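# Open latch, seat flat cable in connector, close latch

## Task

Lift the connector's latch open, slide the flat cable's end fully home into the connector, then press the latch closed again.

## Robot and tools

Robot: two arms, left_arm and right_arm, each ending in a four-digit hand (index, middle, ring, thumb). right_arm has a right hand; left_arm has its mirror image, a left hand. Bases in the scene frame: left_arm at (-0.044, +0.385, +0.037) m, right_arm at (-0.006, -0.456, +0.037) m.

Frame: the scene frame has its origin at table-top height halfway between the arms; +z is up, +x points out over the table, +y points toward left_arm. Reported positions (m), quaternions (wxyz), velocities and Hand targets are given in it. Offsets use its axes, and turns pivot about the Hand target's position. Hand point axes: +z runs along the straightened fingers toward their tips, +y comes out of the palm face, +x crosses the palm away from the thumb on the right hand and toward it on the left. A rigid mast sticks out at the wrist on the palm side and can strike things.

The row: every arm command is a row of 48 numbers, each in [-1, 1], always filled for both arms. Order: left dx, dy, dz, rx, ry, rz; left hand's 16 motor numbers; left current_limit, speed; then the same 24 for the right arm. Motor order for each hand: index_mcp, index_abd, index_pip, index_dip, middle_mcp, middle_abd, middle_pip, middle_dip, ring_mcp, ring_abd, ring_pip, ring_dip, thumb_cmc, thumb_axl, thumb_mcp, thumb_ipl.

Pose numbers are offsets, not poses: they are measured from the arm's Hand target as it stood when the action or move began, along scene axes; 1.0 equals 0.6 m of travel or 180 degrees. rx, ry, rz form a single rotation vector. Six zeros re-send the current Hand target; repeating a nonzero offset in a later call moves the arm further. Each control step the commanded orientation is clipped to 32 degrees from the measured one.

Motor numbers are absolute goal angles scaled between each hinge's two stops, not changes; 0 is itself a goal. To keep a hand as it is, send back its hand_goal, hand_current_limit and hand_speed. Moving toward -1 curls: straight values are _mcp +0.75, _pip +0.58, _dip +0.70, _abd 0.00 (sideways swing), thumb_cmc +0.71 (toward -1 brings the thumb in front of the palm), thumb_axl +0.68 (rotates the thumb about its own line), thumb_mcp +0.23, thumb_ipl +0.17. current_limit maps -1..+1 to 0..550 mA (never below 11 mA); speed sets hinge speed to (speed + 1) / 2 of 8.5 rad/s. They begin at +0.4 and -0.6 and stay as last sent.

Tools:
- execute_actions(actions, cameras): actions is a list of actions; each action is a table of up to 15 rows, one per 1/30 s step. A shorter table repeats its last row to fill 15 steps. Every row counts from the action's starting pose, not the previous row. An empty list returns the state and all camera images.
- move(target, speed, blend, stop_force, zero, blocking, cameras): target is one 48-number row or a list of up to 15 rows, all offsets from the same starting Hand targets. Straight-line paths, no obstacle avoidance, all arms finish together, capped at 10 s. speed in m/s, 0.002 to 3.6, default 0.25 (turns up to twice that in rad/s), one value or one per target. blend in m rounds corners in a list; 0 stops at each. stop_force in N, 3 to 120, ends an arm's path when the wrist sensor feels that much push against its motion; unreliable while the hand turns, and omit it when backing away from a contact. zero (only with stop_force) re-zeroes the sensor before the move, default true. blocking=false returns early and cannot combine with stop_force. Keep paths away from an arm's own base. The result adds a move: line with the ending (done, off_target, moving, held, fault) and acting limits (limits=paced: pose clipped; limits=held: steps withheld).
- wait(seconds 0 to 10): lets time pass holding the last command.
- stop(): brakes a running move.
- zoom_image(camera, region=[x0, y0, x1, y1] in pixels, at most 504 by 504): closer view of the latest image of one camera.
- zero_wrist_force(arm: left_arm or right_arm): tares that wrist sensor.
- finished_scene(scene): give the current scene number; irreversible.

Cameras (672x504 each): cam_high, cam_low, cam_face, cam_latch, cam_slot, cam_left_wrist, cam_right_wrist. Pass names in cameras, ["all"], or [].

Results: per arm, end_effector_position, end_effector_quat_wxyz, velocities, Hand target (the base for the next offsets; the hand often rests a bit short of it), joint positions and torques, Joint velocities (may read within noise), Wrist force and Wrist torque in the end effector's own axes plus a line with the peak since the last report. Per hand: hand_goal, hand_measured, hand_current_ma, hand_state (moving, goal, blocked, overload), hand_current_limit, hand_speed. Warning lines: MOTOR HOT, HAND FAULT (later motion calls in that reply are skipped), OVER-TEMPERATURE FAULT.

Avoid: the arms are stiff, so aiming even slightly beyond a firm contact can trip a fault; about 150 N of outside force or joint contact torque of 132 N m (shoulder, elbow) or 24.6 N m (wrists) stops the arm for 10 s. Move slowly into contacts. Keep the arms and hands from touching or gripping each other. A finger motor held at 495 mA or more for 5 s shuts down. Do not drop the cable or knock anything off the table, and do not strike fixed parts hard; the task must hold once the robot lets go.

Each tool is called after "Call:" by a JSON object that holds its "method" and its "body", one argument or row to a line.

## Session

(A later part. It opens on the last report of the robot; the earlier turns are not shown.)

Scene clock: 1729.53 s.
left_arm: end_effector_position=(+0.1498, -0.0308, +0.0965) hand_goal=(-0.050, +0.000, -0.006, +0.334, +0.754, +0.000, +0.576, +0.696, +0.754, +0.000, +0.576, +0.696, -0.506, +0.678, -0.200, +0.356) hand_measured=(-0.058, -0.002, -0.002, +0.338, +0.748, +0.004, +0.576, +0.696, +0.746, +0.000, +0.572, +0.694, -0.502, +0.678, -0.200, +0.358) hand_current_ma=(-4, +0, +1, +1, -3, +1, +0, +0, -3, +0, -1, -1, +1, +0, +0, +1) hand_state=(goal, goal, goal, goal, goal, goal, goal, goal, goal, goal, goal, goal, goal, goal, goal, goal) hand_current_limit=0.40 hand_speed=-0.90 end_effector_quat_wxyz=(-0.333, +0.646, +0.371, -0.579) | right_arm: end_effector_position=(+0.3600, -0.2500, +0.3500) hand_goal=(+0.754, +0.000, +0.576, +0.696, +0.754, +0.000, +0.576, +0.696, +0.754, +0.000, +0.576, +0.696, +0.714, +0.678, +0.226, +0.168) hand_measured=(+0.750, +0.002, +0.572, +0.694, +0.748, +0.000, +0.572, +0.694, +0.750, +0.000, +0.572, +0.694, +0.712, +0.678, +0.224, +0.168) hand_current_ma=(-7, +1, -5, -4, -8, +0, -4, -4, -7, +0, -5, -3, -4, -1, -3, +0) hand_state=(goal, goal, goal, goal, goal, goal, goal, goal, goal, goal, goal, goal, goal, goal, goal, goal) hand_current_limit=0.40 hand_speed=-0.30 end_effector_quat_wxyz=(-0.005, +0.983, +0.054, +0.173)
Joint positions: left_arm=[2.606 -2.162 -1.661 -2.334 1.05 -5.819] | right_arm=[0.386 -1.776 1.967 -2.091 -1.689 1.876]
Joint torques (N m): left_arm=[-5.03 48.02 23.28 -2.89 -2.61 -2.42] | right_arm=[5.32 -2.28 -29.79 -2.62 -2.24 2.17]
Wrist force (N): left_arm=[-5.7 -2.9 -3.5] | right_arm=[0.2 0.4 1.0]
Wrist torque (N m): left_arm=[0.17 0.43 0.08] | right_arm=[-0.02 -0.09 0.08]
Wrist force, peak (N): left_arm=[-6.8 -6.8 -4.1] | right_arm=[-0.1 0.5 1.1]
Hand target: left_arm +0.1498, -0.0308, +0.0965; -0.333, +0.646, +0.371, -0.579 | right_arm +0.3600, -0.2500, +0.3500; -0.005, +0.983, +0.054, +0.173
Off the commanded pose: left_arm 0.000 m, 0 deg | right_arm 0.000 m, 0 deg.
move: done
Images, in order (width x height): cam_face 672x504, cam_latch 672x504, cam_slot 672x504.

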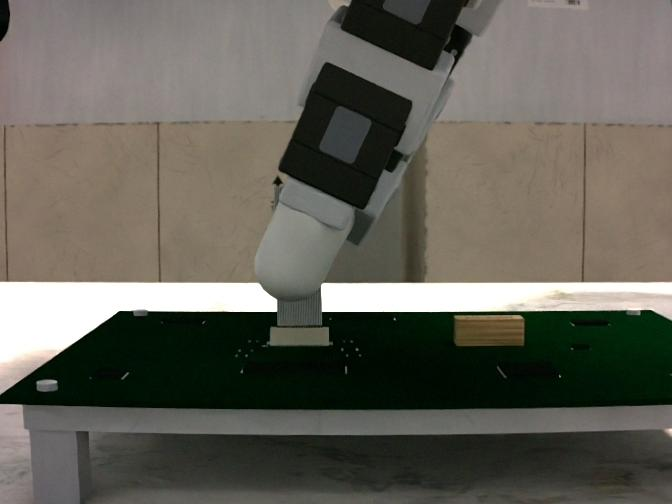

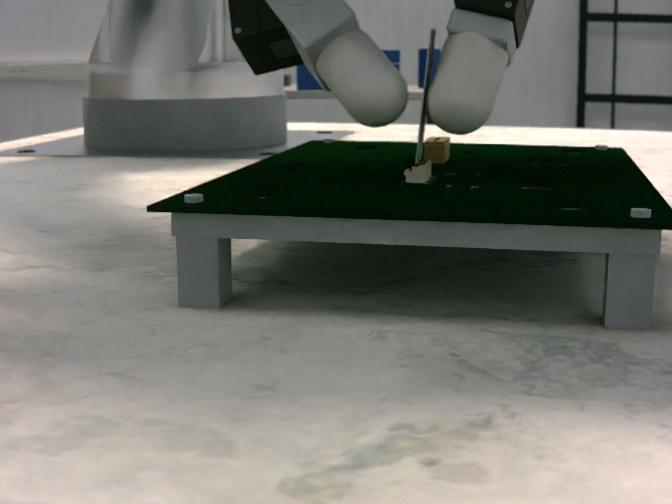

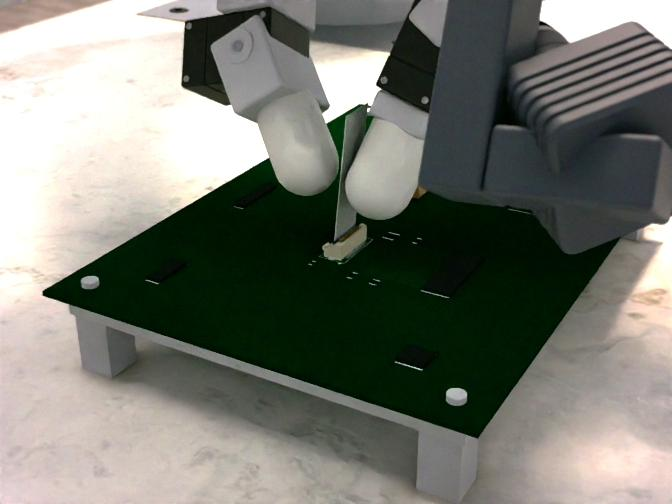

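Call:
{"method": "move", "body": {
  "target": [
    [-0.0045,0,-0.0182,0,-0.0378,0,-0.081,0,-0.007,0.333,0.754,0,0.576,0.696,0.754,0,0.576,0.696,-0.506,0.677,-0.2,0.356,0.4,-0.9,0,0,0,0,0,0,0.754,0,0.576,0.696,0.754,0,0.576,0.696,0.754,0,0.576,0.696,0.714,0.678,0.226,0.168,0.4,-0.3]
  ],
  "speed": 0.02,
  "cameras": ["cam_latch","cam_slot","cam_face"]
}}

Call:
{"method": "zoom_image", "body": {
  "camera": "cam_latch",
  "region": [370, 60, 480, 188]
}}

Call:
{"method": "zoom_image", "body": {
  "camera": "cam_slot",
  "region": [300, 160, 396, 264]
}}

Scene clock: 1789.33 s.
left_arm: end_effector_position=(+0.1471, -0.0308, +0.0856) hand_goal=(-0.080, +0.000, -0.006, +0.334, +0.754, +0.000, +0.576, +0.696, +0.754, +0.000, +0.576, +0.696, -0.506, +0.678, -0.200, +0.356) hand_measured=(-0.080, -0.002, -0.002, +0.338, +0.748, +0.004, +0.576, +0.696, +0.746, +0.000, +0.572, +0.694, -0.502, +0.678, -0.200, +0.358) hand_current_ma=(+0, +0, +1, +1, -3, +1, +0, +0, -3, +0, -1, -1, +1, +0, +0, +1) hand_state=(goal, goal, goal, goal, goal, goal, goal, goal, goal, goal, goal, goal, goal, goal, goal, goal) hand_current_limit=0.40 hand_speed=-0.90 end_effector_quat_wxyz=(-0.311, +0.679, +0.390, -0.539) | right_arm: end_effector_position=(+0.3600, -0.2500, +0.3500) hand_goal=(+0.754, +0.000, +0.576, +0.696, +0.754, +0.000, +0.576, +0.696, +0.754, +0.000, +0.576, +0.696, +0.714, +0.678, +0.226, +0.168) hand_measured=(+0.750, +0.002, +0.572, +0.694, +0.748, +0.000, +0.572, +0.694, +0.750, +0.000, +0.572, +0.694, +0.712, +0.678, +0.224, +0.168) hand_current_ma=(-7, +1, -5, -4, -8, +0, -4, -4, -7, +0, -5, -3, -4, -1, -3, +0) hand_state=(goal, goal, goal, goal, goal, goal, goal, goal, goal, goal, goal, goal, goal, goal, goal, goal) hand_current_limit=0.40 hand_speed=-0.30 end_effector_quat_wxyz=(-0.005, +0.983, +0.054, +0.173)
Joint positions: left_arm=[2.59 -2.097 -1.737 -2.186 1.046 -5.89] | right_arm=[0.386 -1.776 1.967 -2.091 -1.689 1.876]
Joint torques (N m): left_arm=[-6.05 46.82 7.62 0.78 -2.81 -2.19] | right_arm=[6.05 -2.58 -29.29 -2.7 -2.15 2.23]
Wrist force (N): left_arm=[-5.8 -3.2 -4.3] | right_arm=[0.3 0.3 0.9]
Wrist torque (N m): left_arm=[0.20 0.40 0.07] | right_arm=[-0.02 -0.10 0.09]
Wrist force, peak (N): left_arm=[-5.9 -3.2 -4.2] | right_arm=[0.1 0.4 1.1]
Hand target: left_arm +0.1471, -0.0308, +0.0856; -0.310, +0.679, +0.390, -0.539 | right_arm +0.3600, -0.2500, +0.3500; -0.005, +0.983, +0.054, +0.173
Off the commanded pose: left_arm 0.000 m, 0 deg | right_arm 0.000 m, 0 deg.
move: done
Images, in order (width x height): cam_face 672x504, cam_latch 672x504, cam_slot 672x504.

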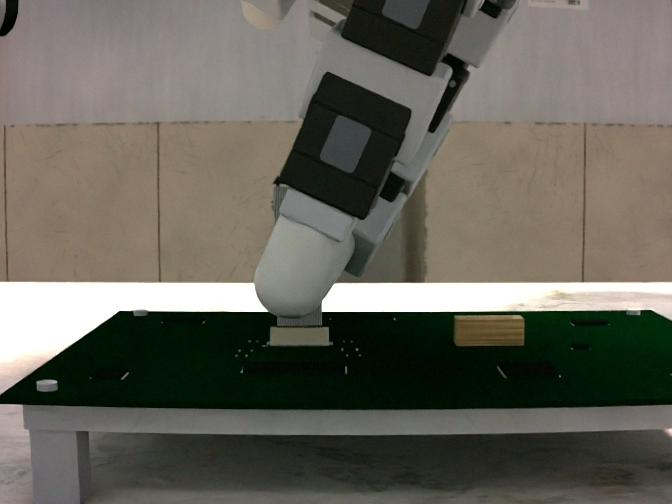

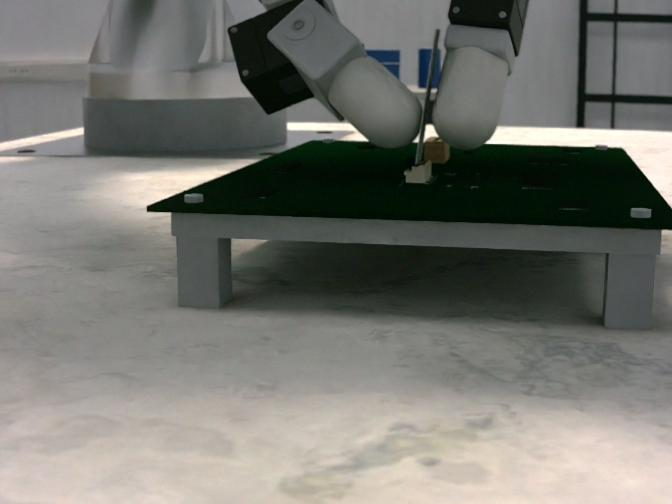

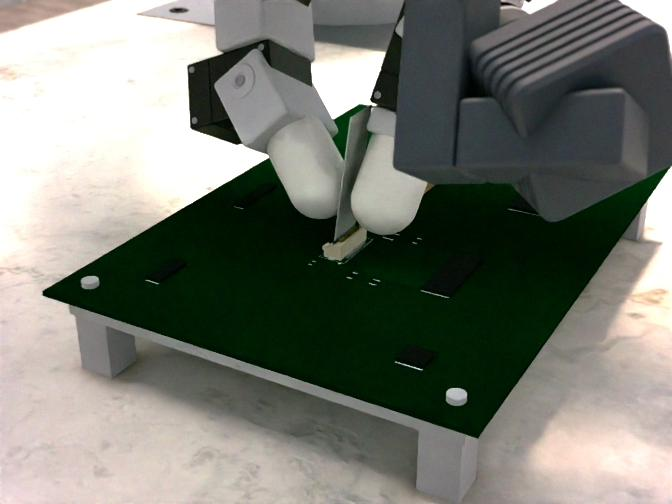

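Scaled by 3.938 from the camera's 672x504 image, which has a finer 960x720 frame.

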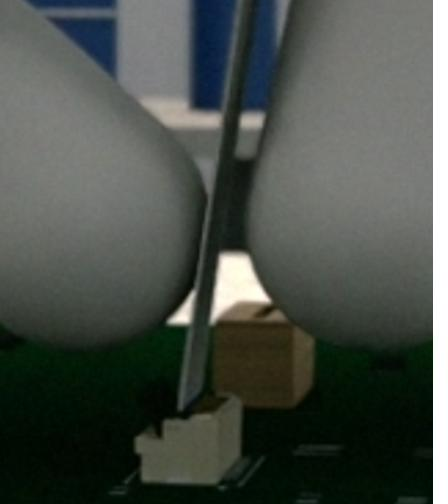

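Scaled by 4.846 from the camera's 672x504 image, which has a finer 960x720 frame.

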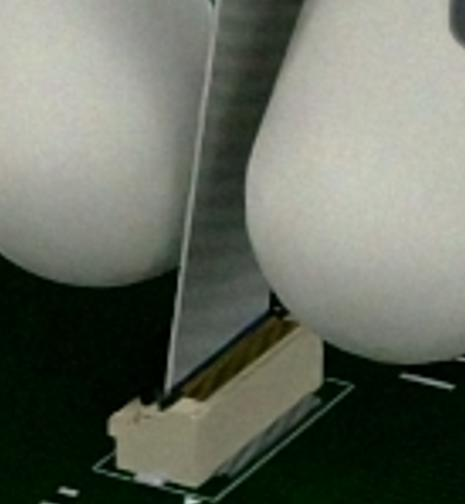

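Call:
{"method": "move", "body": {
  "target": [
    [0.0033,0,0,0,0,0,-0.081,0,-0.007,0.333,0.754,0,0.576,0.696,0.754,0,0.576,0.696,-0.506,0.677,-0.2,0.356,0.4,-0.9,0,0,0,0,0,0,0.754,0,0.576,0.696,0.754,0,0.576,0.696,0.754,0,0.576,0.696,0.714,0.678,0.226,0.168,0.4,-0.3],
    [0.0033,0,-0.006,0,0,0,-0.081,0,-0.007,0.333,0.754,0,0.576,0.696,0.754,0,0.576,0.696,-0.506,0.677,-0.2,0.356,0.4,-0.9,0,0,0,0,0,0,0.754,0,0.576,0.696,0.754,0,0.576,0.696,0.754,0,0.576,0.696,0.714,0.678,0.226,0.168,0.4,-0.3]
  ],
  "speed": 0.01,
  "cameras": ["cam_latch","cam_slot","cam_face"]
}}

Call:
{"method": "zoom_image", "body": {
  "camera": "cam_latch",
  "region": [370, 60, 480, 188]
}}

Call:
{"method": "zoom_image", "body": {
  "camera": "cam_slot",
  "region": [300, 160, 396, 264]
}}

Scene clock: 1808.77 s.
left_arm: end_effector_position=(+0.1490, -0.0308, +0.0821) hand_goal=(-0.080, +0.000, -0.006, +0.334, +0.754, +0.000, +0.576, +0.696, +0.754, +0.000, +0.576, +0.696, -0.506, +0.678, -0.200, +0.356) hand_measured=(-0.078, -0.002, -0.002, +0.336, +0.748, +0.004, +0.576, +0.696, +0.746, +0.000, +0.572, +0.694, -0.502, +0.678, -0.200, +0.358) hand_current_ma=(+1, +0, +1, +0, -3, +1, +0, +0, -3, +0, -1, -1, +1, +0, +0, +1) hand_state=(goal, goal, goal, goal, goal, goal, goal, goal, goal, goal, goal, goal, goal, goal, goal, goal) hand_current_limit=0.40 hand_speed=-0.90 end_effector_quat_wxyz=(-0.310, +0.679, +0.390, -0.539) | right_arm: end_effector_position=(+0.3600, -0.2500, +0.3500) hand_goal=(+0.754, +0.000, +0.576, +0.696, +0.754, +0.000, +0.576, +0.696, +0.754, +0.000, +0.576, +0.696, +0.714, +0.678, +0.226, +0.168) hand_measured=(+0.750, +0.002, +0.572, +0.694, +0.748, +0.000, +0.572, +0.694, +0.750, +0.000, +0.572, +0.694, +0.712, +0.678, +0.224, +0.168) hand_current_ma=(-7, +1, -5, -4, -8, +0, -4, -4, -7, +0, -5, -3, -4, -1, -3, +0) hand_state=(goal, goal, goal, goal, goal, goal, goal, goal, goal, goal, goal, goal, goal, goal, goal, goal) hand_current_limit=0.40 hand_speed=-0.30 end_effector_quat_wxyz=(-0.005, +0.983, +0.054, +0.173)
Joint positions: left_arm=[2.592 -2.105 -1.735 -2.18 1.048 -5.89] | right_arm=[0.386 -1.776 1.967 -2.091 -1.689 1.876]
Joint torques (N m): left_arm=[7.37 25.15 9.61 0.79 2.37 2.88] | right_arm=[5.49 -2.67 -29.98 -2.65 -2.25 2.15]
Wrist force (N): left_arm=[-6.2 -4.2 -3.6] | right_arm=[0.2 0.3 0.8]
Wrist torque (N m): left_arm=[0.15 0.40 0.06] | right_arm=[0.00 -0.10 0.08]
Wrist force, peak (N): left_arm=[-6.2 -4.4 -3.8] | right_arm=[0.1 0.6 1.0]
Hand target: left_arm +0.1490, -0.0308, +0.0820; -0.310, +0.679, +0.390, -0.539 | right_arm +0.3600, -0.2500, +0.3500; -0.005, +0.983, +0.054, +0.173
Off the commanded pose: left_arm 0.000 m, 0 deg | right_arm 0.000 m, 0 deg.
move: done
Images, in order (width x height): cam_face 672x504, cam_latch 672x504, cam_slot 672x504.

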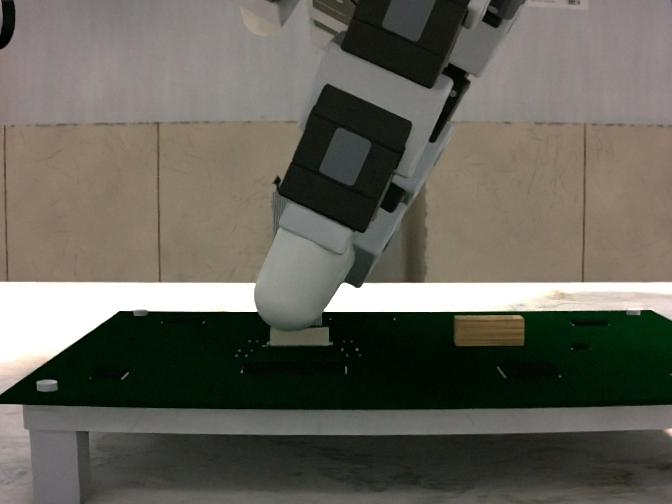

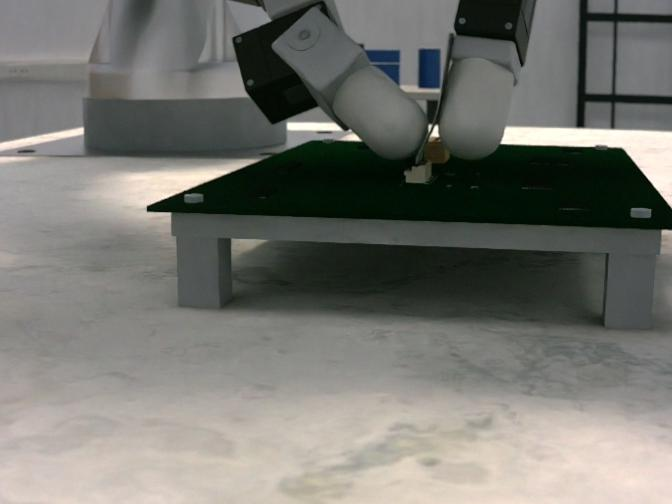

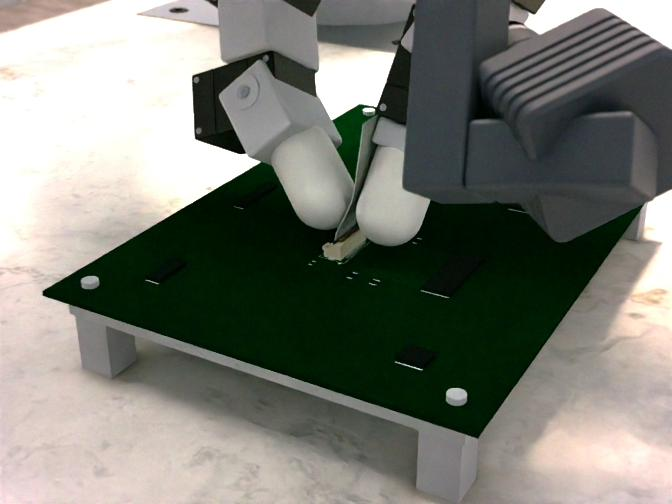

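Scaled by 3.938 from the camera's 672x504 image, which has a finer 960x720 frame.

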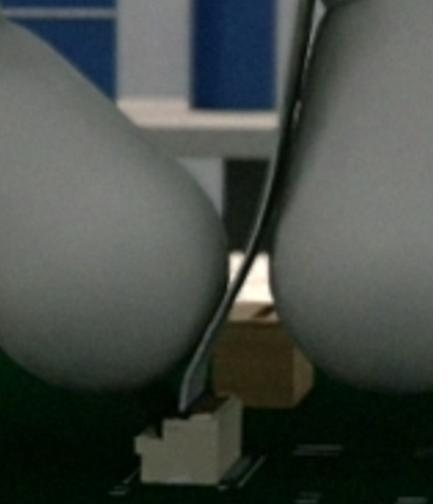

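Scaled by 4.846 from the camera's 672x504 image, which has a finer 960x720 frame.

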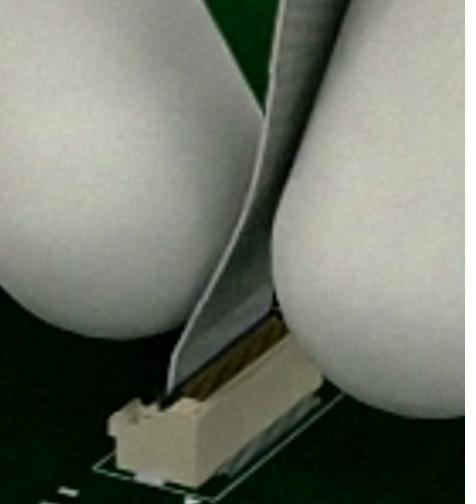

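Call:
{"method": "move", "body": {
  "target": [
    [0,0,-0.0022,0,0,0,-0.081,0,-0.007,0.333,0.754,0,0.576,0.696,0.754,0,0.576,0.696,-0.506,0.677,-0.2,0.356,0.4,-0.9,0,0,0,0,0,0,0.754,0,0.576,0.696,0.754,0,0.576,0.696,0.754,0,0.576,0.696,0.714,0.678,0.226,0.168,0.4,-0.3],
    [-0.0032,0,-0.0052,0,0,0,-0.081,0,-0.007,0.333,0.754,0,0.576,0.696,0.754,0,0.576,0.696,-0.506,0.677,-0.2,0.356,0.4,-0.9,0,0,0,0,0,0,0.754,0,0.576,0.696,0.754,0,0.576,0.696,0.754,0,0.576,0.696,0.714,0.678,0.226,0.168,0.4,-0.3]
  ],
  "speed": 0.006,
  "cameras": ["cam_latch","cam_slot","cam_face"]
}}

Call:
{"method": "zoom_image", "body": {
  "camera": "cam_latch",
  "region": [370, 60, 480, 188]
}}

Call:
{"method": "zoom_image", "body": {
  "camera": "cam_slot",
  "region": [300, 160, 396, 264]
}}

Scene clock: 1825.47 s.
left_arm: end_effector_position=(+0.1472, -0.0308, +0.0789) hand_goal=(-0.080, +0.000, -0.006, +0.334, +0.754, +0.000, +0.576, +0.696, +0.754, +0.000, +0.576, +0.696, -0.506, +0.678, -0.200, +0.356) hand_measured=(-0.070, -0.016, -0.026, +0.314, +0.748, +0.004, +0.576, +0.696, +0.746, +0.000, +0.572, +0.694, -0.502, +0.678, -0.200, +0.358) hand_current_ma=(+7, -10, -16, -16, -3, +1, +0, +0, -3, +0, -1, -1, +1, +0, +0, +1) hand_state=(goal, goal, goal, goal, goal, goal, goal, goal, goal, goal, goal, goal, goal, goal, goal, goal) hand_current_limit=0.40 hand_speed=-0.90 end_effector_quat_wxyz=(-0.310, +0.679, +0.390, -0.539) | right_arm: end_effector_position=(+0.3600, -0.2500, +0.3500) hand_goal=(+0.754, +0.000, +0.576, +0.696, +0.754, +0.000, +0.576, +0.696, +0.754, +0.000, +0.576, +0.696, +0.714, +0.678, +0.226, +0.168) hand_measured=(+0.750, +0.002, +0.572, +0.694, +0.748, +0.000, +0.572, +0.694, +0.750, +0.000, +0.572, +0.694, +0.712, +0.678, +0.224, +0.168) hand_current_ma=(-7, +1, -5, -4, -8, +0, -4, -4, -7, +0, -5, -3, -4, -1, -3, +0) hand_state=(goal, goal, goal, goal, goal, goal, goal, goal, goal, goal, goal, goal, goal, goal, goal, goal) hand_current_limit=0.40 hand_speed=-0.30 end_effector_quat_wxyz=(-0.005, +0.983, +0.054, +0.173)
Joint positions: left_arm=[2.59 -2.107 -1.742 -2.171 1.046 -5.89] | right_arm=[0.386 -1.776 1.967 -2.091 -1.689 1.876]
Joint torques (N m): left_arm=[-5.25 22.93 8.59 2.28 -2.87 -2.57] | right_arm=[5.52 -2.66 -29.97 -2.7 -2.18 2.26]
Wrist force (N): left_arm=[-7.6 -10.3 -3.1] | right_arm=[0.2 0.4 0.7]
Wrist torque (N m): left_arm=[-0.14 0.43 0.05] | right_arm=[0.01 -0.09 0.09]
Wrist force, peak (N): left_arm=[-7.6 -10.3 -3.1] | right_arm=[0.4 0.7 1.0]
Hand target: left_arm +0.1471, -0.0308, +0.0788; -0.310, +0.679, +0.390, -0.539 | right_arm +0.3600, -0.2500, +0.3500; -0.005, +0.983, +0.054, +0.173
Off the commanded pose: left_arm 0.000 m, 0 deg | right_arm 0.000 m, 0 deg.
move: done
Images, in order (width x height): cam_face 672x504, cam_latch 672x504, cam_slot 672x504.

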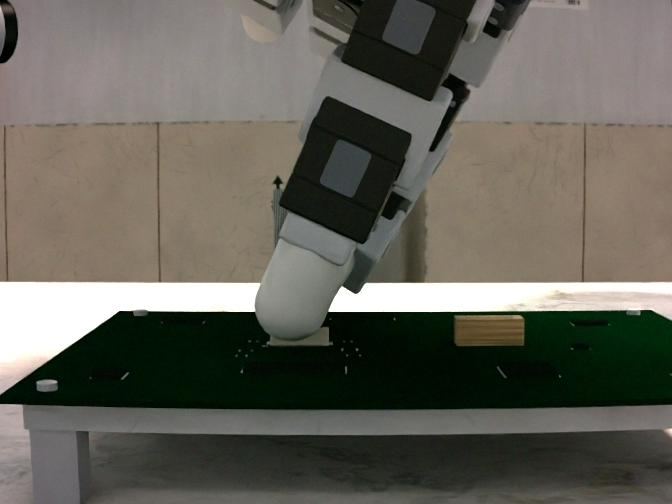

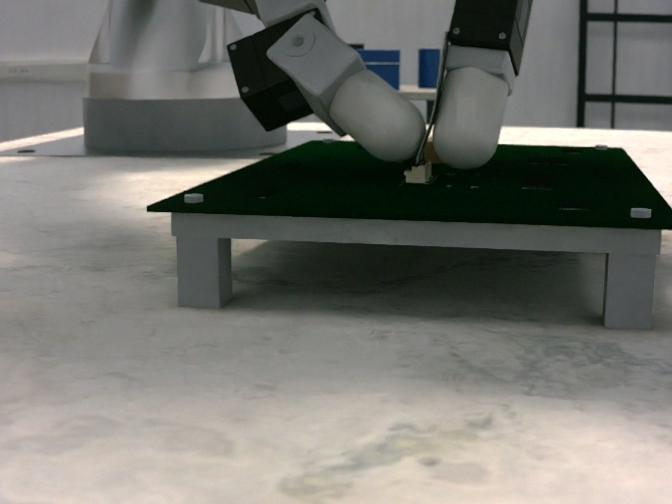

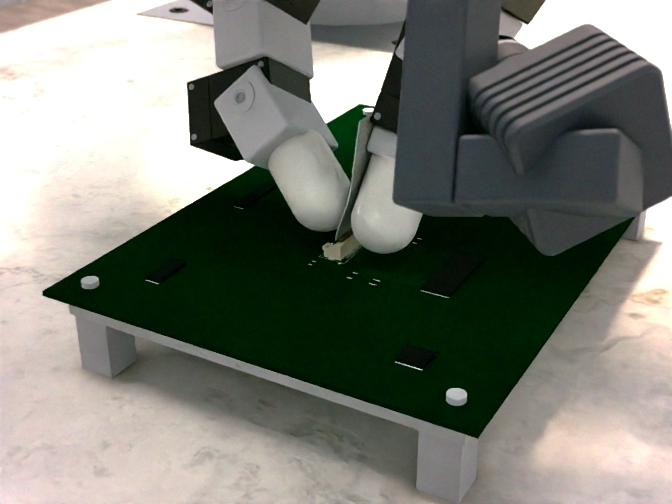

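Scaled by 3.938 from the camera's 672x504 image, which has a finer 960x720 frame.

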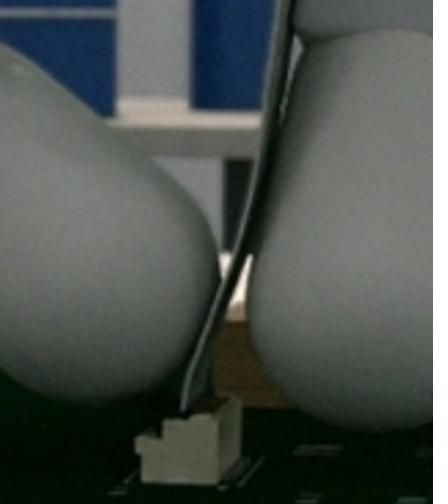

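Scaled by 4.846 from the camera's 672x504 image, which has a finer 960x720 frame.

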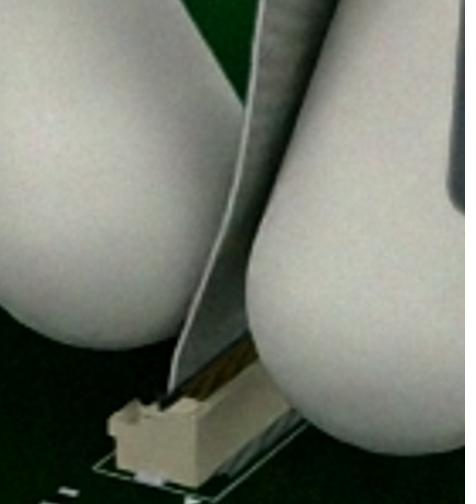

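Call:
{"method": "move", "body": {
  "target": [
    [-0.004,0,0.015,0,0,0,-0.06,0,-0.007,0.333,0.754,0,0.576,0.696,0.754,0,0.576,0.696,-0.506,0.677,-0.2,0.356,0.4,-0.9,0,0,0,0,0,0,0.754,0,0.576,0.696,0.754,0,0.576,0.696,0.754,0,0.576,0.696,0.714,0.678,0.226,0.168,0.4,-0.3]
  ],
  "speed": 0.02,
  "cameras": ["cam_latch","cam_slot","cam_face"]
}}

Call:
{"method": "zoom_image", "body": {
  "camera": "cam_latch",
  "region": [390, 120, 450, 188]
}}

Call:
{"method": "zoom_image", "body": {
  "camera": "cam_slot",
  "region": [306, 190, 376, 264]
}}

Scene clock: 1842.20 s.
left_arm: end_effector_position=(+0.1447, -0.0308, +0.0877) hand_goal=(-0.060, +0.000, -0.006, +0.334, +0.754, +0.000, +0.576, +0.696, +0.754, +0.000, +0.576, +0.696, -0.506, +0.678, -0.200, +0.356) hand_measured=(-0.064, -0.002, -0.008, +0.332, +0.748, +0.004, +0.576, +0.696, +0.746, +0.000, +0.572, +0.694, -0.502, +0.678, -0.200, +0.358) hand_current_ma=(-2, +0, +0, -1, -3, +1, +0, +0, -3, +0, -1, -1, +1, +0, +0, +1) hand_state=(goal, goal, goal, goal, goal, goal, goal, goal, goal, goal, goal, goal, goal, goal, goal, goal) hand_current_limit=0.40 hand_speed=-0.90 end_effector_quat_wxyz=(-0.311, +0.679, +0.390, -0.539) | right_arm: end_effector_position=(+0.3600, -0.2500, +0.3500) hand_goal=(+0.754, +0.000, +0.576, +0.696, +0.754, +0.000, +0.576, +0.696, +0.754, +0.000, +0.576, +0.696, +0.714, +0.678, +0.226, +0.168) hand_measured=(+0.750, +0.002, +0.572, +0.694, +0.748, +0.000, +0.572, +0.694, +0.750, +0.000, +0.572, +0.694, +0.712, +0.678, +0.224, +0.168) hand_current_ma=(-7, +1, -5, -4, -8, +0, -4, -4, -7, +0, -5, -3, -4, -1, -3, +0) hand_state=(goal, goal, goal, goal, goal, goal, goal, goal, goal, goal, goal, goal, goal, goal, goal, goal) hand_current_limit=0.40 hand_speed=-0.30 end_effector_quat_wxyz=(-0.005, +0.983, +0.054, +0.173)
Joint positions: left_arm=[2.588 -2.09 -1.741 -2.188 1.044 -5.891] | right_arm=[0.386 -1.776 1.967 -2.091 -1.689 1.876]
Joint torques (N m): left_arm=[-6.4 46.5 23.58 -2.71 -2.94 -2.41] | right_arm=[5.63 -2.8 -29.6 -2.75 -2.18 2.17]
Wrist force (N): left_arm=[-5.7 -3.2 -4.0] | right_arm=[0.1 0.5 0.8]
Wrist torque (N m): left_arm=[0.18 0.40 0.08] | right_arm=[0.01 -0.08 0.07]
Wrist force, peak (N): left_arm=[-7.8 -10.4 -3.5] | right_arm=[0.3 0.7 1.0]
Hand target: left_arm +0.1447, -0.0308, +0.0878; -0.310, +0.679, +0.390, -0.539 | right_arm +0.3600, -0.2500, +0.3500; -0.005, +0.983, +0.054, +0.173
Off the commanded pose: left_arm 0.000 m, 0 deg | right_arm 0.000 m, 0 deg.
move: done
Images, in order (width x height): cam_face 672x504, cam_latch 672x504, cam_slot 672x504.

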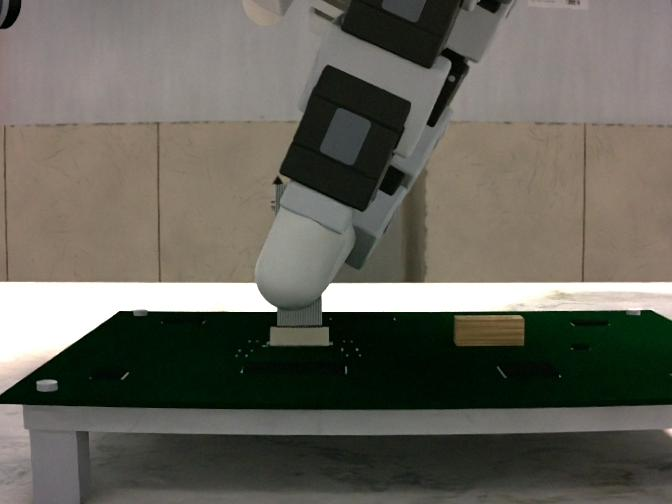

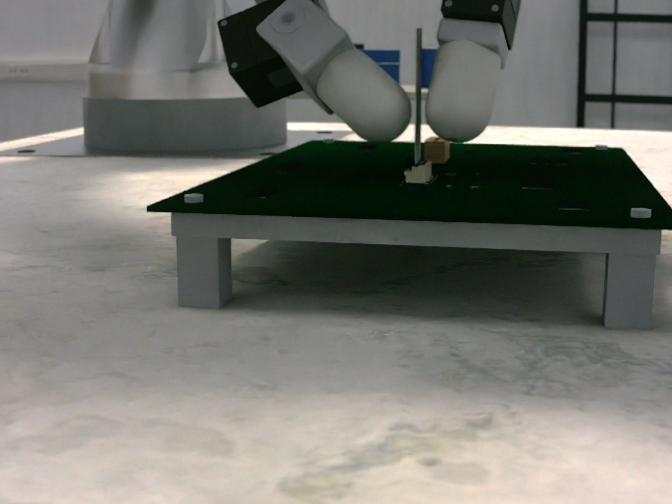

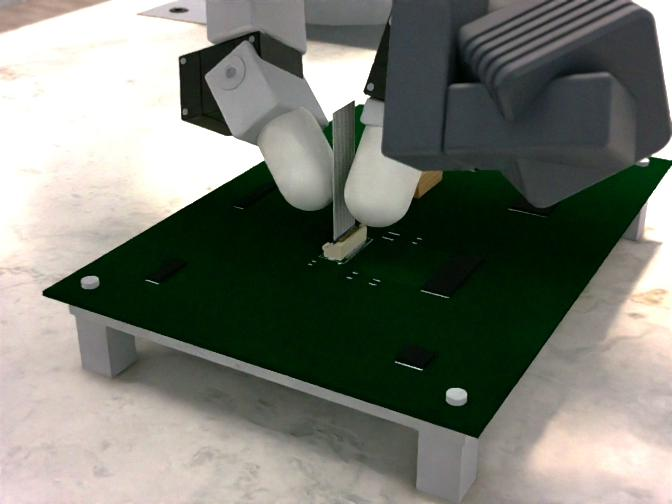

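Scaled by 7.412 from the camera's 672x504 image, which has a finer 960x720 frame.

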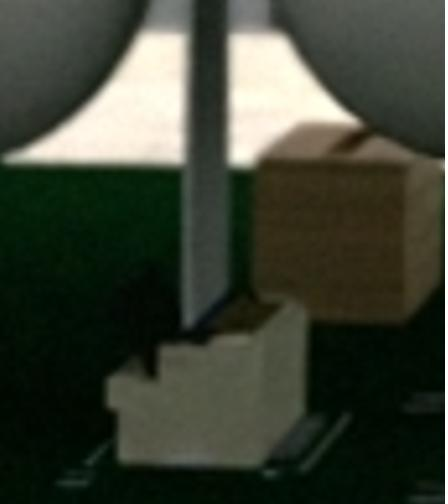

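Scaled by 6.811 from the camera's 672x504 image, which has a finer 960x720 frame.

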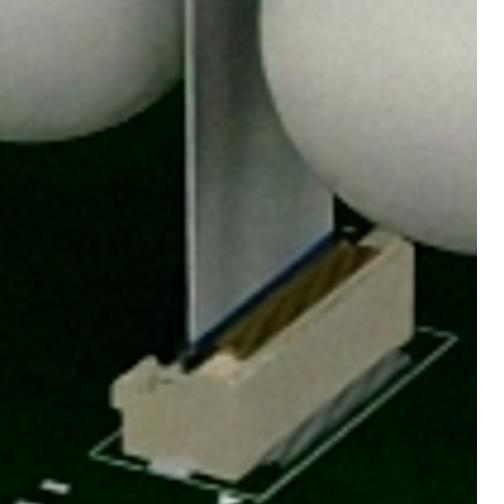

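Call:
{"method": "move", "body": {
  "target": [
    [0.0112,0,-0.0035,0,0,0,-0.08,0,-0.007,0.333,0.754,0,0.576,0.696,0.754,0,0.576,0.696,-0.506,0.677,-0.14,0.356,0.4,-0.8,0,0,0,0,0,0,0.754,0,0.576,0.696,0.754,0,0.576,0.696,0.754,0,0.576,0.696,0.714,0.678,0.226,0.168,0.4,-0.3],
    [0.0112,0,-0.006,0,0,0,-0.08,0,-0.007,0.333,0.754,0,0.576,0.696,0.754,0,0.576,0.696,-0.506,0.677,-0.14,0.356,0.4,-0.8,0,0,0,0,0,0,0.754,0,0.576,0.696,0.754,0,0.576,0.696,0.754,0,0.576,0.696,0.714,0.678,0.226,0.168,0.4,-0.3]
  ],
  "speed": 0.01,
  "cameras": ["cam_latch","cam_slot","cam_face"]
}}

Call:
{"method": "zoom_image", "body": {
  "camera": "cam_latch",
  "region": [380, 80, 470, 188]
}}

Call:
{"method": "zoom_image", "body": {
  "camera": "cam_slot",
  "region": [300, 160, 396, 264]
}}

Scene clock: 1870.03 s.
left_arm: end_effector_position=(+0.1515, -0.0308, +0.0844) hand_goal=(-0.080, +0.000, -0.006, +0.334, +0.754, +0.000, +0.576, +0.696, +0.754, +0.000, +0.576, +0.696, -0.506, +0.678, -0.140, +0.356) hand_measured=(-0.078, -0.002, -0.006, +0.332, +0.748, +0.004, +0.576, +0.696, +0.746, +0.000, +0.572, +0.694, -0.502, +0.678, -0.140, +0.358) hand_current_ma=(+0, +0, +0, -1, -3, +1, +0, +0, -3, +0, -1, -1, +1, +0, +0, +1) hand_state=(goal, goal, goal, goal, goal, goal, goal, goal, goal, goal, goal, goal, goal, goal, goal, goal) hand_current_limit=0.40 hand_speed=-0.80 end_effector_quat_wxyz=(-0.310, +0.679, +0.390, -0.539) | right_arm: end_effector_position=(+0.3600, -0.2500, +0.3500) hand_goal=(+0.754, +0.000, +0.576, +0.696, +0.754, +0.000, +0.576, +0.696, +0.754, +0.000, +0.576, +0.696, +0.714, +0.678, +0.226, +0.168) hand_measured=(+0.750, +0.002, +0.572, +0.694, +0.748, +0.000, +0.572, +0.694, +0.750, +0.000, +0.572, +0.694, +0.712, +0.678, +0.224, +0.168) hand_current_ma=(-7, +1, -5, -4, -8, +0, -4, -4, -7, +0, -5, -3, -4, -1, -3, +0) hand_state=(goal, goal, goal, goal, goal, goal, goal, goal, goal, goal, goal, goal, goal, goal, goal, goal) hand_current_limit=0.40 hand_speed=-0.30 end_effector_quat_wxyz=(-0.005, +0.983, +0.054, +0.173)
Joint positions: left_arm=[2.594 -2.104 -1.728 -2.188 1.05 -5.889] | right_arm=[0.386 -1.776 1.967 -2.091 -1.689 1.876]
Joint torques (N m): left_arm=[7.61 25.04 10.19 0.87 2.3 2.86] | right_arm=[5.81 -2.26 -29.64 -2.69 -2.31 2.15]
Wrist force (N): left_arm=[-6.3 -4.2 -4.0] | right_arm=[0.0 0.2 0.7]
Wrist torque (N m): left_arm=[0.17 0.41 -0.03] | right_arm=[-0.01 -0.07 0.06]
Wrist force, peak (N): left_arm=[-6.4 -4.3 -3.9] | right_arm=[0.2 0.6 1.1]
Hand target: left_arm +0.1514, -0.0308, +0.0842; -0.310, +0.679, +0.390, -0.539 | right_arm +0.3600, -0.2500, +0.3500; -0.005, +0.983, +0.054, +0.173
Off the commanded pose: left_arm 0.000 m, 0 deg | right_arm 0.000 m, 0 deg.
move: done
Images, in order (width x height): cam_face 672x504, cam_latch 672x504, cam_slot 672x504.

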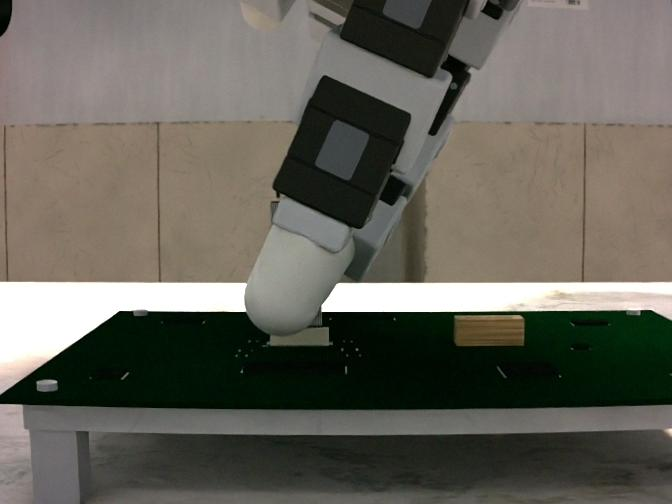

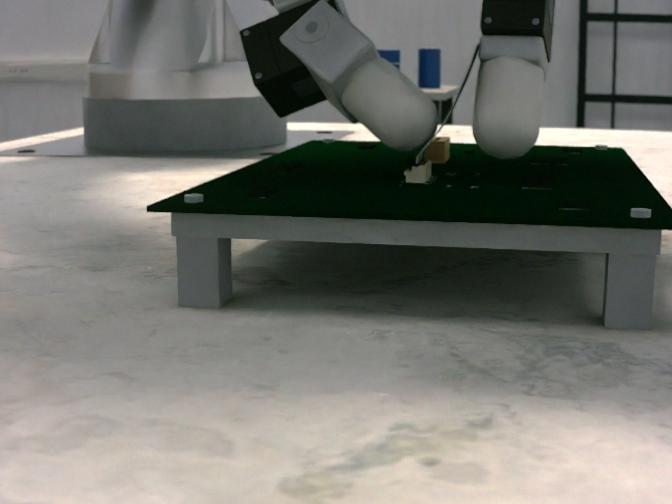

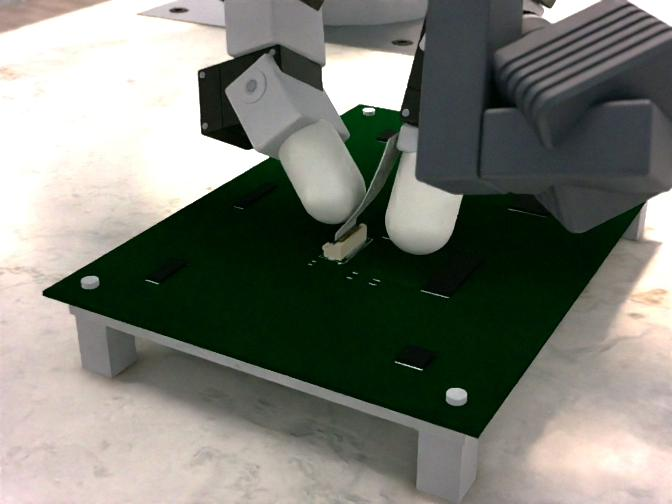

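Scaled by 4.667 from the camera's 672x504 image, which has a finer 960x720 frame.

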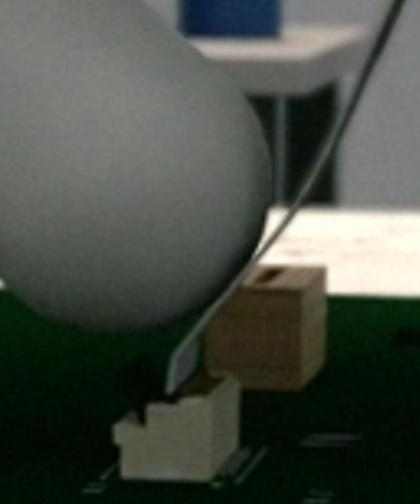

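Scaled by 4.846 from the camera's 672x504 image, which has a finer 960x720 frame.

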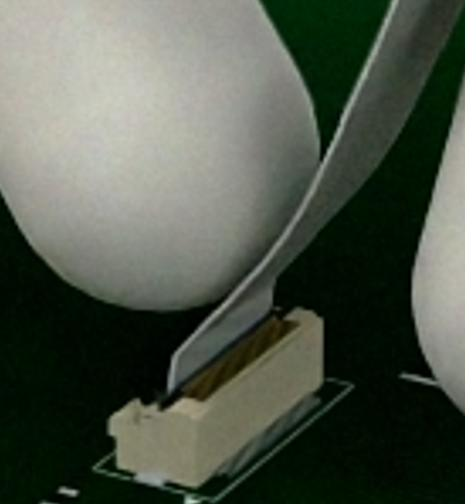

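Call:
{"method": "move", "body": {
  "target": [
    [0,0,-0.0055,0,0,0,-0.08,0,-0.007,0.333,0.754,0,0.576,0.696,0.754,0,0.576,0.696,-0.506,0.677,-0.14,0.356,0.4,-0.8,0,0,0,0,0,0,0.754,0,0.576,0.696,0.754,0,0.576,0.696,0.754,0,0.576,0.696,0.714,0.678,0.226,0.168,0.4,-0.3]
  ],
  "speed": 0.006,
  "cameras": ["cam_latch","cam_slot"]
}}

Call:
{"method": "zoom_image", "body": {
  "camera": "cam_latch",
  "region": [380, 80, 470, 188]
}}

Call:
{"method": "zoom_image", "body": {
  "camera": "cam_slot",
  "region": [300, 160, 396, 264]
}}

Scene clock: 1878.80 s.
left_arm: end_effector_position=(+0.1514, -0.0308, +0.0810) hand_goal=(-0.080, +0.000, -0.006, +0.334, +0.754, +0.000, +0.576, +0.696, +0.754, +0.000, +0.576, +0.696, -0.506, +0.678, -0.140, +0.356) hand_measured=(-0.072, -0.016, -0.026, +0.314, +0.748, +0.004, +0.576, +0.696, +0.746, +0.000, +0.572, +0.694, -0.502, +0.678, -0.140, +0.358) hand_current_ma=(+4, -9, -17, -18, -3, +1, +0, +0, -3, +0, -1, -1, +1, +0, +0, +1) hand_state=(goal, goal, goal, blocked, goal, goal, goal, goal, goal, goal, goal, goal, goal, goal, goal, goal) hand_current_limit=0.40 hand_speed=-0.80 end_effector_quat_wxyz=(-0.311, +0.679, +0.390, -0.539) | right_arm: end_effector_position=(+0.3600, -0.2500, +0.3500) hand_goal=(+0.754, +0.000, +0.576, +0.696, +0.754, +0.000, +0.576, +0.696, +0.754, +0.000, +0.576, +0.696, +0.714, +0.678, +0.226, +0.168) hand_measured=(+0.750, +0.002, +0.572, +0.694, +0.748, +0.000, +0.572, +0.694, +0.750, +0.000, +0.572, +0.694, +0.712, +0.678, +0.224, +0.168) hand_current_ma=(-7, +1, -5, -4, -8, +0, -4, -4, -7, +0, -5, -3, -4, -1, -3, +0) hand_state=(goal, goal, goal, goal, goal, goal, goal, goal, goal, goal, goal, goal, goal, goal, goal, goal) hand_current_limit=0.40 hand_speed=-0.30 end_effector_quat_wxyz=(-0.005, +0.983, +0.054, +0.173)
Joint positions: left_arm=[2.594 -2.109 -1.73 -2.181 1.05 -5.889] | right_arm=[0.386 -1.776 1.967 -2.091 -1.689 1.876]
Joint torques (N m): left_arm=[7.01 24.43 8.78 1.78 2.06 2.87] | right_arm=[5.14 -2.21 -29.11 -2.77 -2.26 2.19]
Wrist force (N): left_arm=[-7.5 -10.5 -3.2] | right_arm=[0.2 0.4 0.9]
Wrist torque (N m): left_arm=[-0.10 0.40 -0.06] | right_arm=[-0.01 -0.09 0.08]
Wrist force, peak (N): left_arm=[-7.8 -10.6 -2.9] | right_arm=[0.2 0.4 1.2]
Hand target: left_arm +0.1514, -0.0308, +0.0809; -0.310, +0.679, +0.390, -0.539 | right_arm +0.3600, -0.2500, +0.3500; -0.005, +0.983, +0.054, +0.173
Off the commanded pose: left_arm 0.000 m, 0 deg | right_arm 0.000 m, 0 deg.
move: done
Images, in order (width x height): cam_latch 672x504, cam_slot 672x504.

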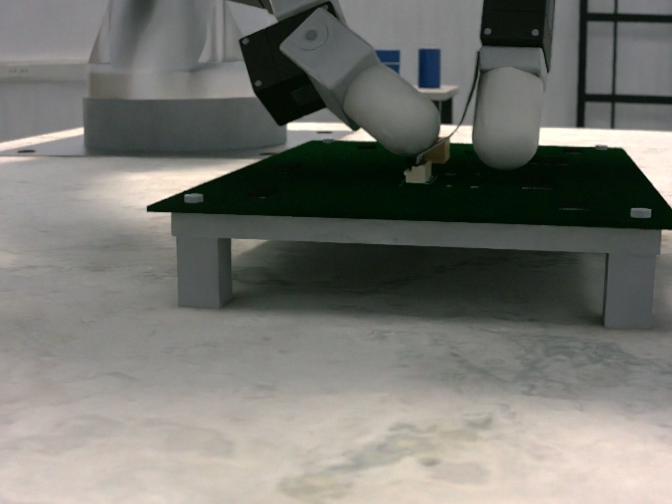

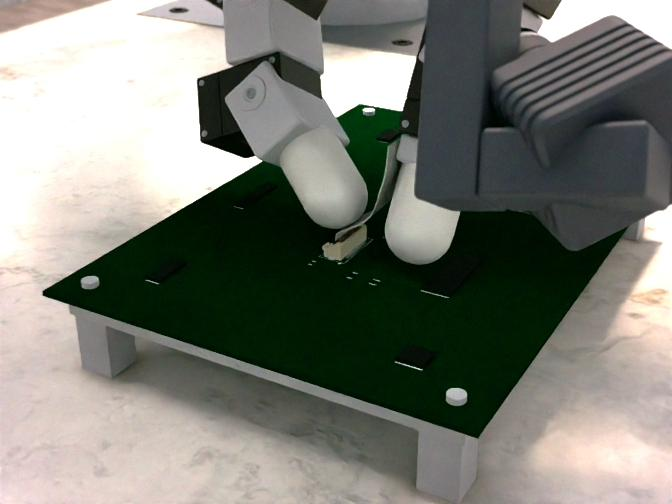

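Scaled by 4.667 from the camera's 672x504 image, which has a finer 960x720 frame.

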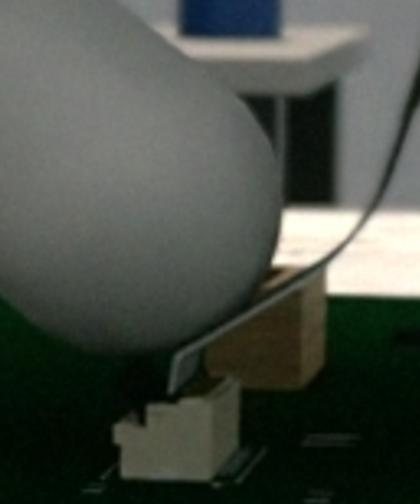

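Scaled by 4.846 from the camera's 672x504 image, which has a finer 960x720 frame.

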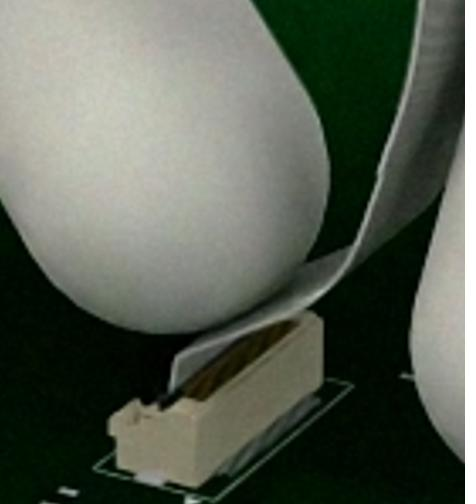

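Call:
{"method": "move", "body": {
  "target": [
    [0,0,0.006,0,0,0,-0.08,0,-0.007,0.333,0.754,0,0.576,0.696,0.754,0,0.576,0.696,-0.506,0.677,-0.14,0.356,0.4,-0.8,0,0,0,0,0,0,0.754,0,0.576,0.696,0.754,0,0.576,0.696,0.754,0,0.576,0.696,0.714,0.678,0.226,0.168,0.4,-0.3],
    [-0.0028,0,0.0055,0,0,0,-0.08,0,-0.007,0.333,0.754,0,0.576,0.696,0.754,0,0.576,0.696,-0.506,0.677,-0.14,0.356,0.4,-0.8,0,0,0,0,0,0,0.754,0,0.576,0.696,0.754,0,0.576,0.696,0.754,0,0.576,0.696,0.714,0.678,0.226,0.168,0.4,-0.3]
  ],
  "speed": 0.01,
  "cameras": ["cam_latch"]
}}

Call:
{"method": "zoom_image", "body": {
  "camera": "cam_latch",
  "region": [380, 80, 470, 188]
}}

Scene clock: 1936.03 s.
left_arm: end_effector_position=(+0.1499, -0.0308, +0.0842) hand_goal=(-0.080, +0.000, -0.006, +0.334, +0.754, +0.000, +0.576, +0.696, +0.754, +0.000, +0.576, +0.696, -0.506, +0.678, -0.140, +0.356) hand_measured=(-0.076, -0.004, -0.008, +0.328, +0.748, +0.004, +0.576, +0.696, +0.746, +0.000, +0.572, +0.694, -0.502, +0.678, -0.140, +0.358) hand_current_ma=(+2, -1, -1, -2, -3, +1, +0, +0, -3, +0, -1, -1, +1, +0, +0, +1) hand_state=(goal, goal, goal, goal, goal, goal, goal, goal, goal, goal, goal, goal, goal, goal, goal, goal) hand_current_limit=0.40 hand_speed=-0.80 end_effector_quat_wxyz=(-0.310, +0.679, +0.390, -0.539) | right_arm: end_effector_position=(+0.3600, -0.2500, +0.3500) hand_goal=(+0.754, +0.000, +0.576, +0.696, +0.754, +0.000, +0.576, +0.696, +0.754, +0.000, +0.576, +0.696, +0.714, +0.678, +0.226, +0.168) hand_measured=(+0.750, +0.002, +0.572, +0.694, +0.748, +0.000, +0.572, +0.694, +0.750, +0.000, +0.572, +0.694, +0.712, +0.678, +0.224, +0.168) hand_current_ma=(-7, +1, -5, -4, -8, +0, -4, -4, -7, +0, -5, -3, -4, -1, -3, +0) hand_state=(goal, goal, goal, goal, goal, goal, goal, goal, goal, goal, goal, goal, goal, goal, goal, goal) hand_current_limit=0.40 hand_speed=-0.30 end_effector_quat_wxyz=(-0.005, +0.983, +0.054, +0.173)
Joint positions: left_arm=[2.593 -2.102 -1.732 -2.186 1.049 -5.89] | right_arm=[0.386 -1.776 1.967 -2.091 -1.689 1.876]
Joint torques (N m): left_arm=[-5.67 46.56 6.37 0.52 -2.84 -2.39] | right_arm=[4.83 -2.61 -29.11 -2.79 -2.12 2.16]
Wrist force (N): left_arm=[-6.1 -3.6 -3.7] | right_arm=[0.1 0.4 1.0]
Wrist torque (N m): left_arm=[0.17 0.41 -0.04] | right_arm=[-0.01 -0.07 0.07]
Wrist force, peak (N): left_arm=[-7.8 -11.4 -3.0] | right_arm=[0.2 0.6 1.2]
Hand target: left_arm +0.1498, -0.0308, +0.0842; -0.310, +0.679, +0.390, -0.539 | right_arm +0.3600, -0.2500, +0.3500; -0.005, +0.983, +0.054, +0.173
Off the commanded pose: left_arm 0.000 m, 0 deg | right_arm 0.000 m, 0 deg.
move: done
Images, in order (width x height): cam_latch 672x504.

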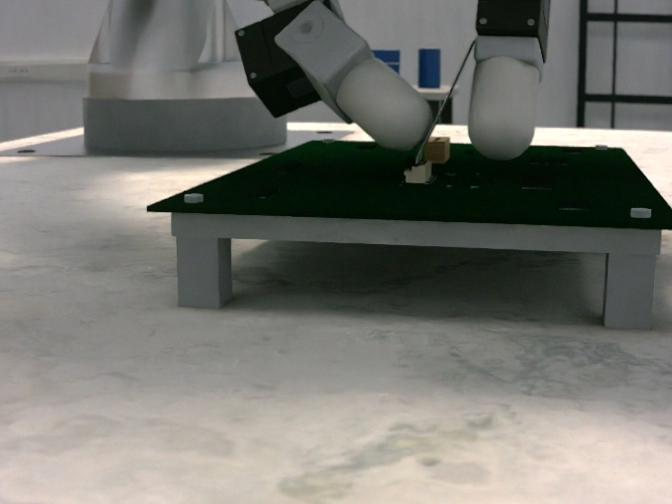

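Scaled by 4.667 from the camera's 672x504 image, which has a finer 960x720 frame.

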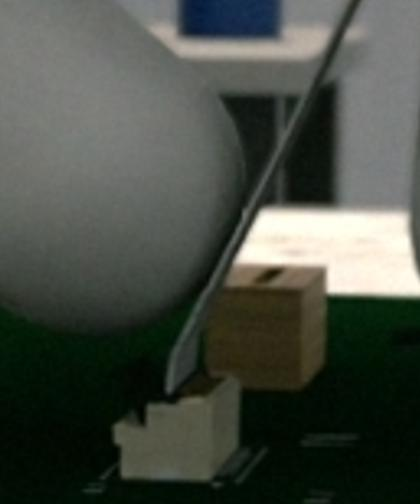

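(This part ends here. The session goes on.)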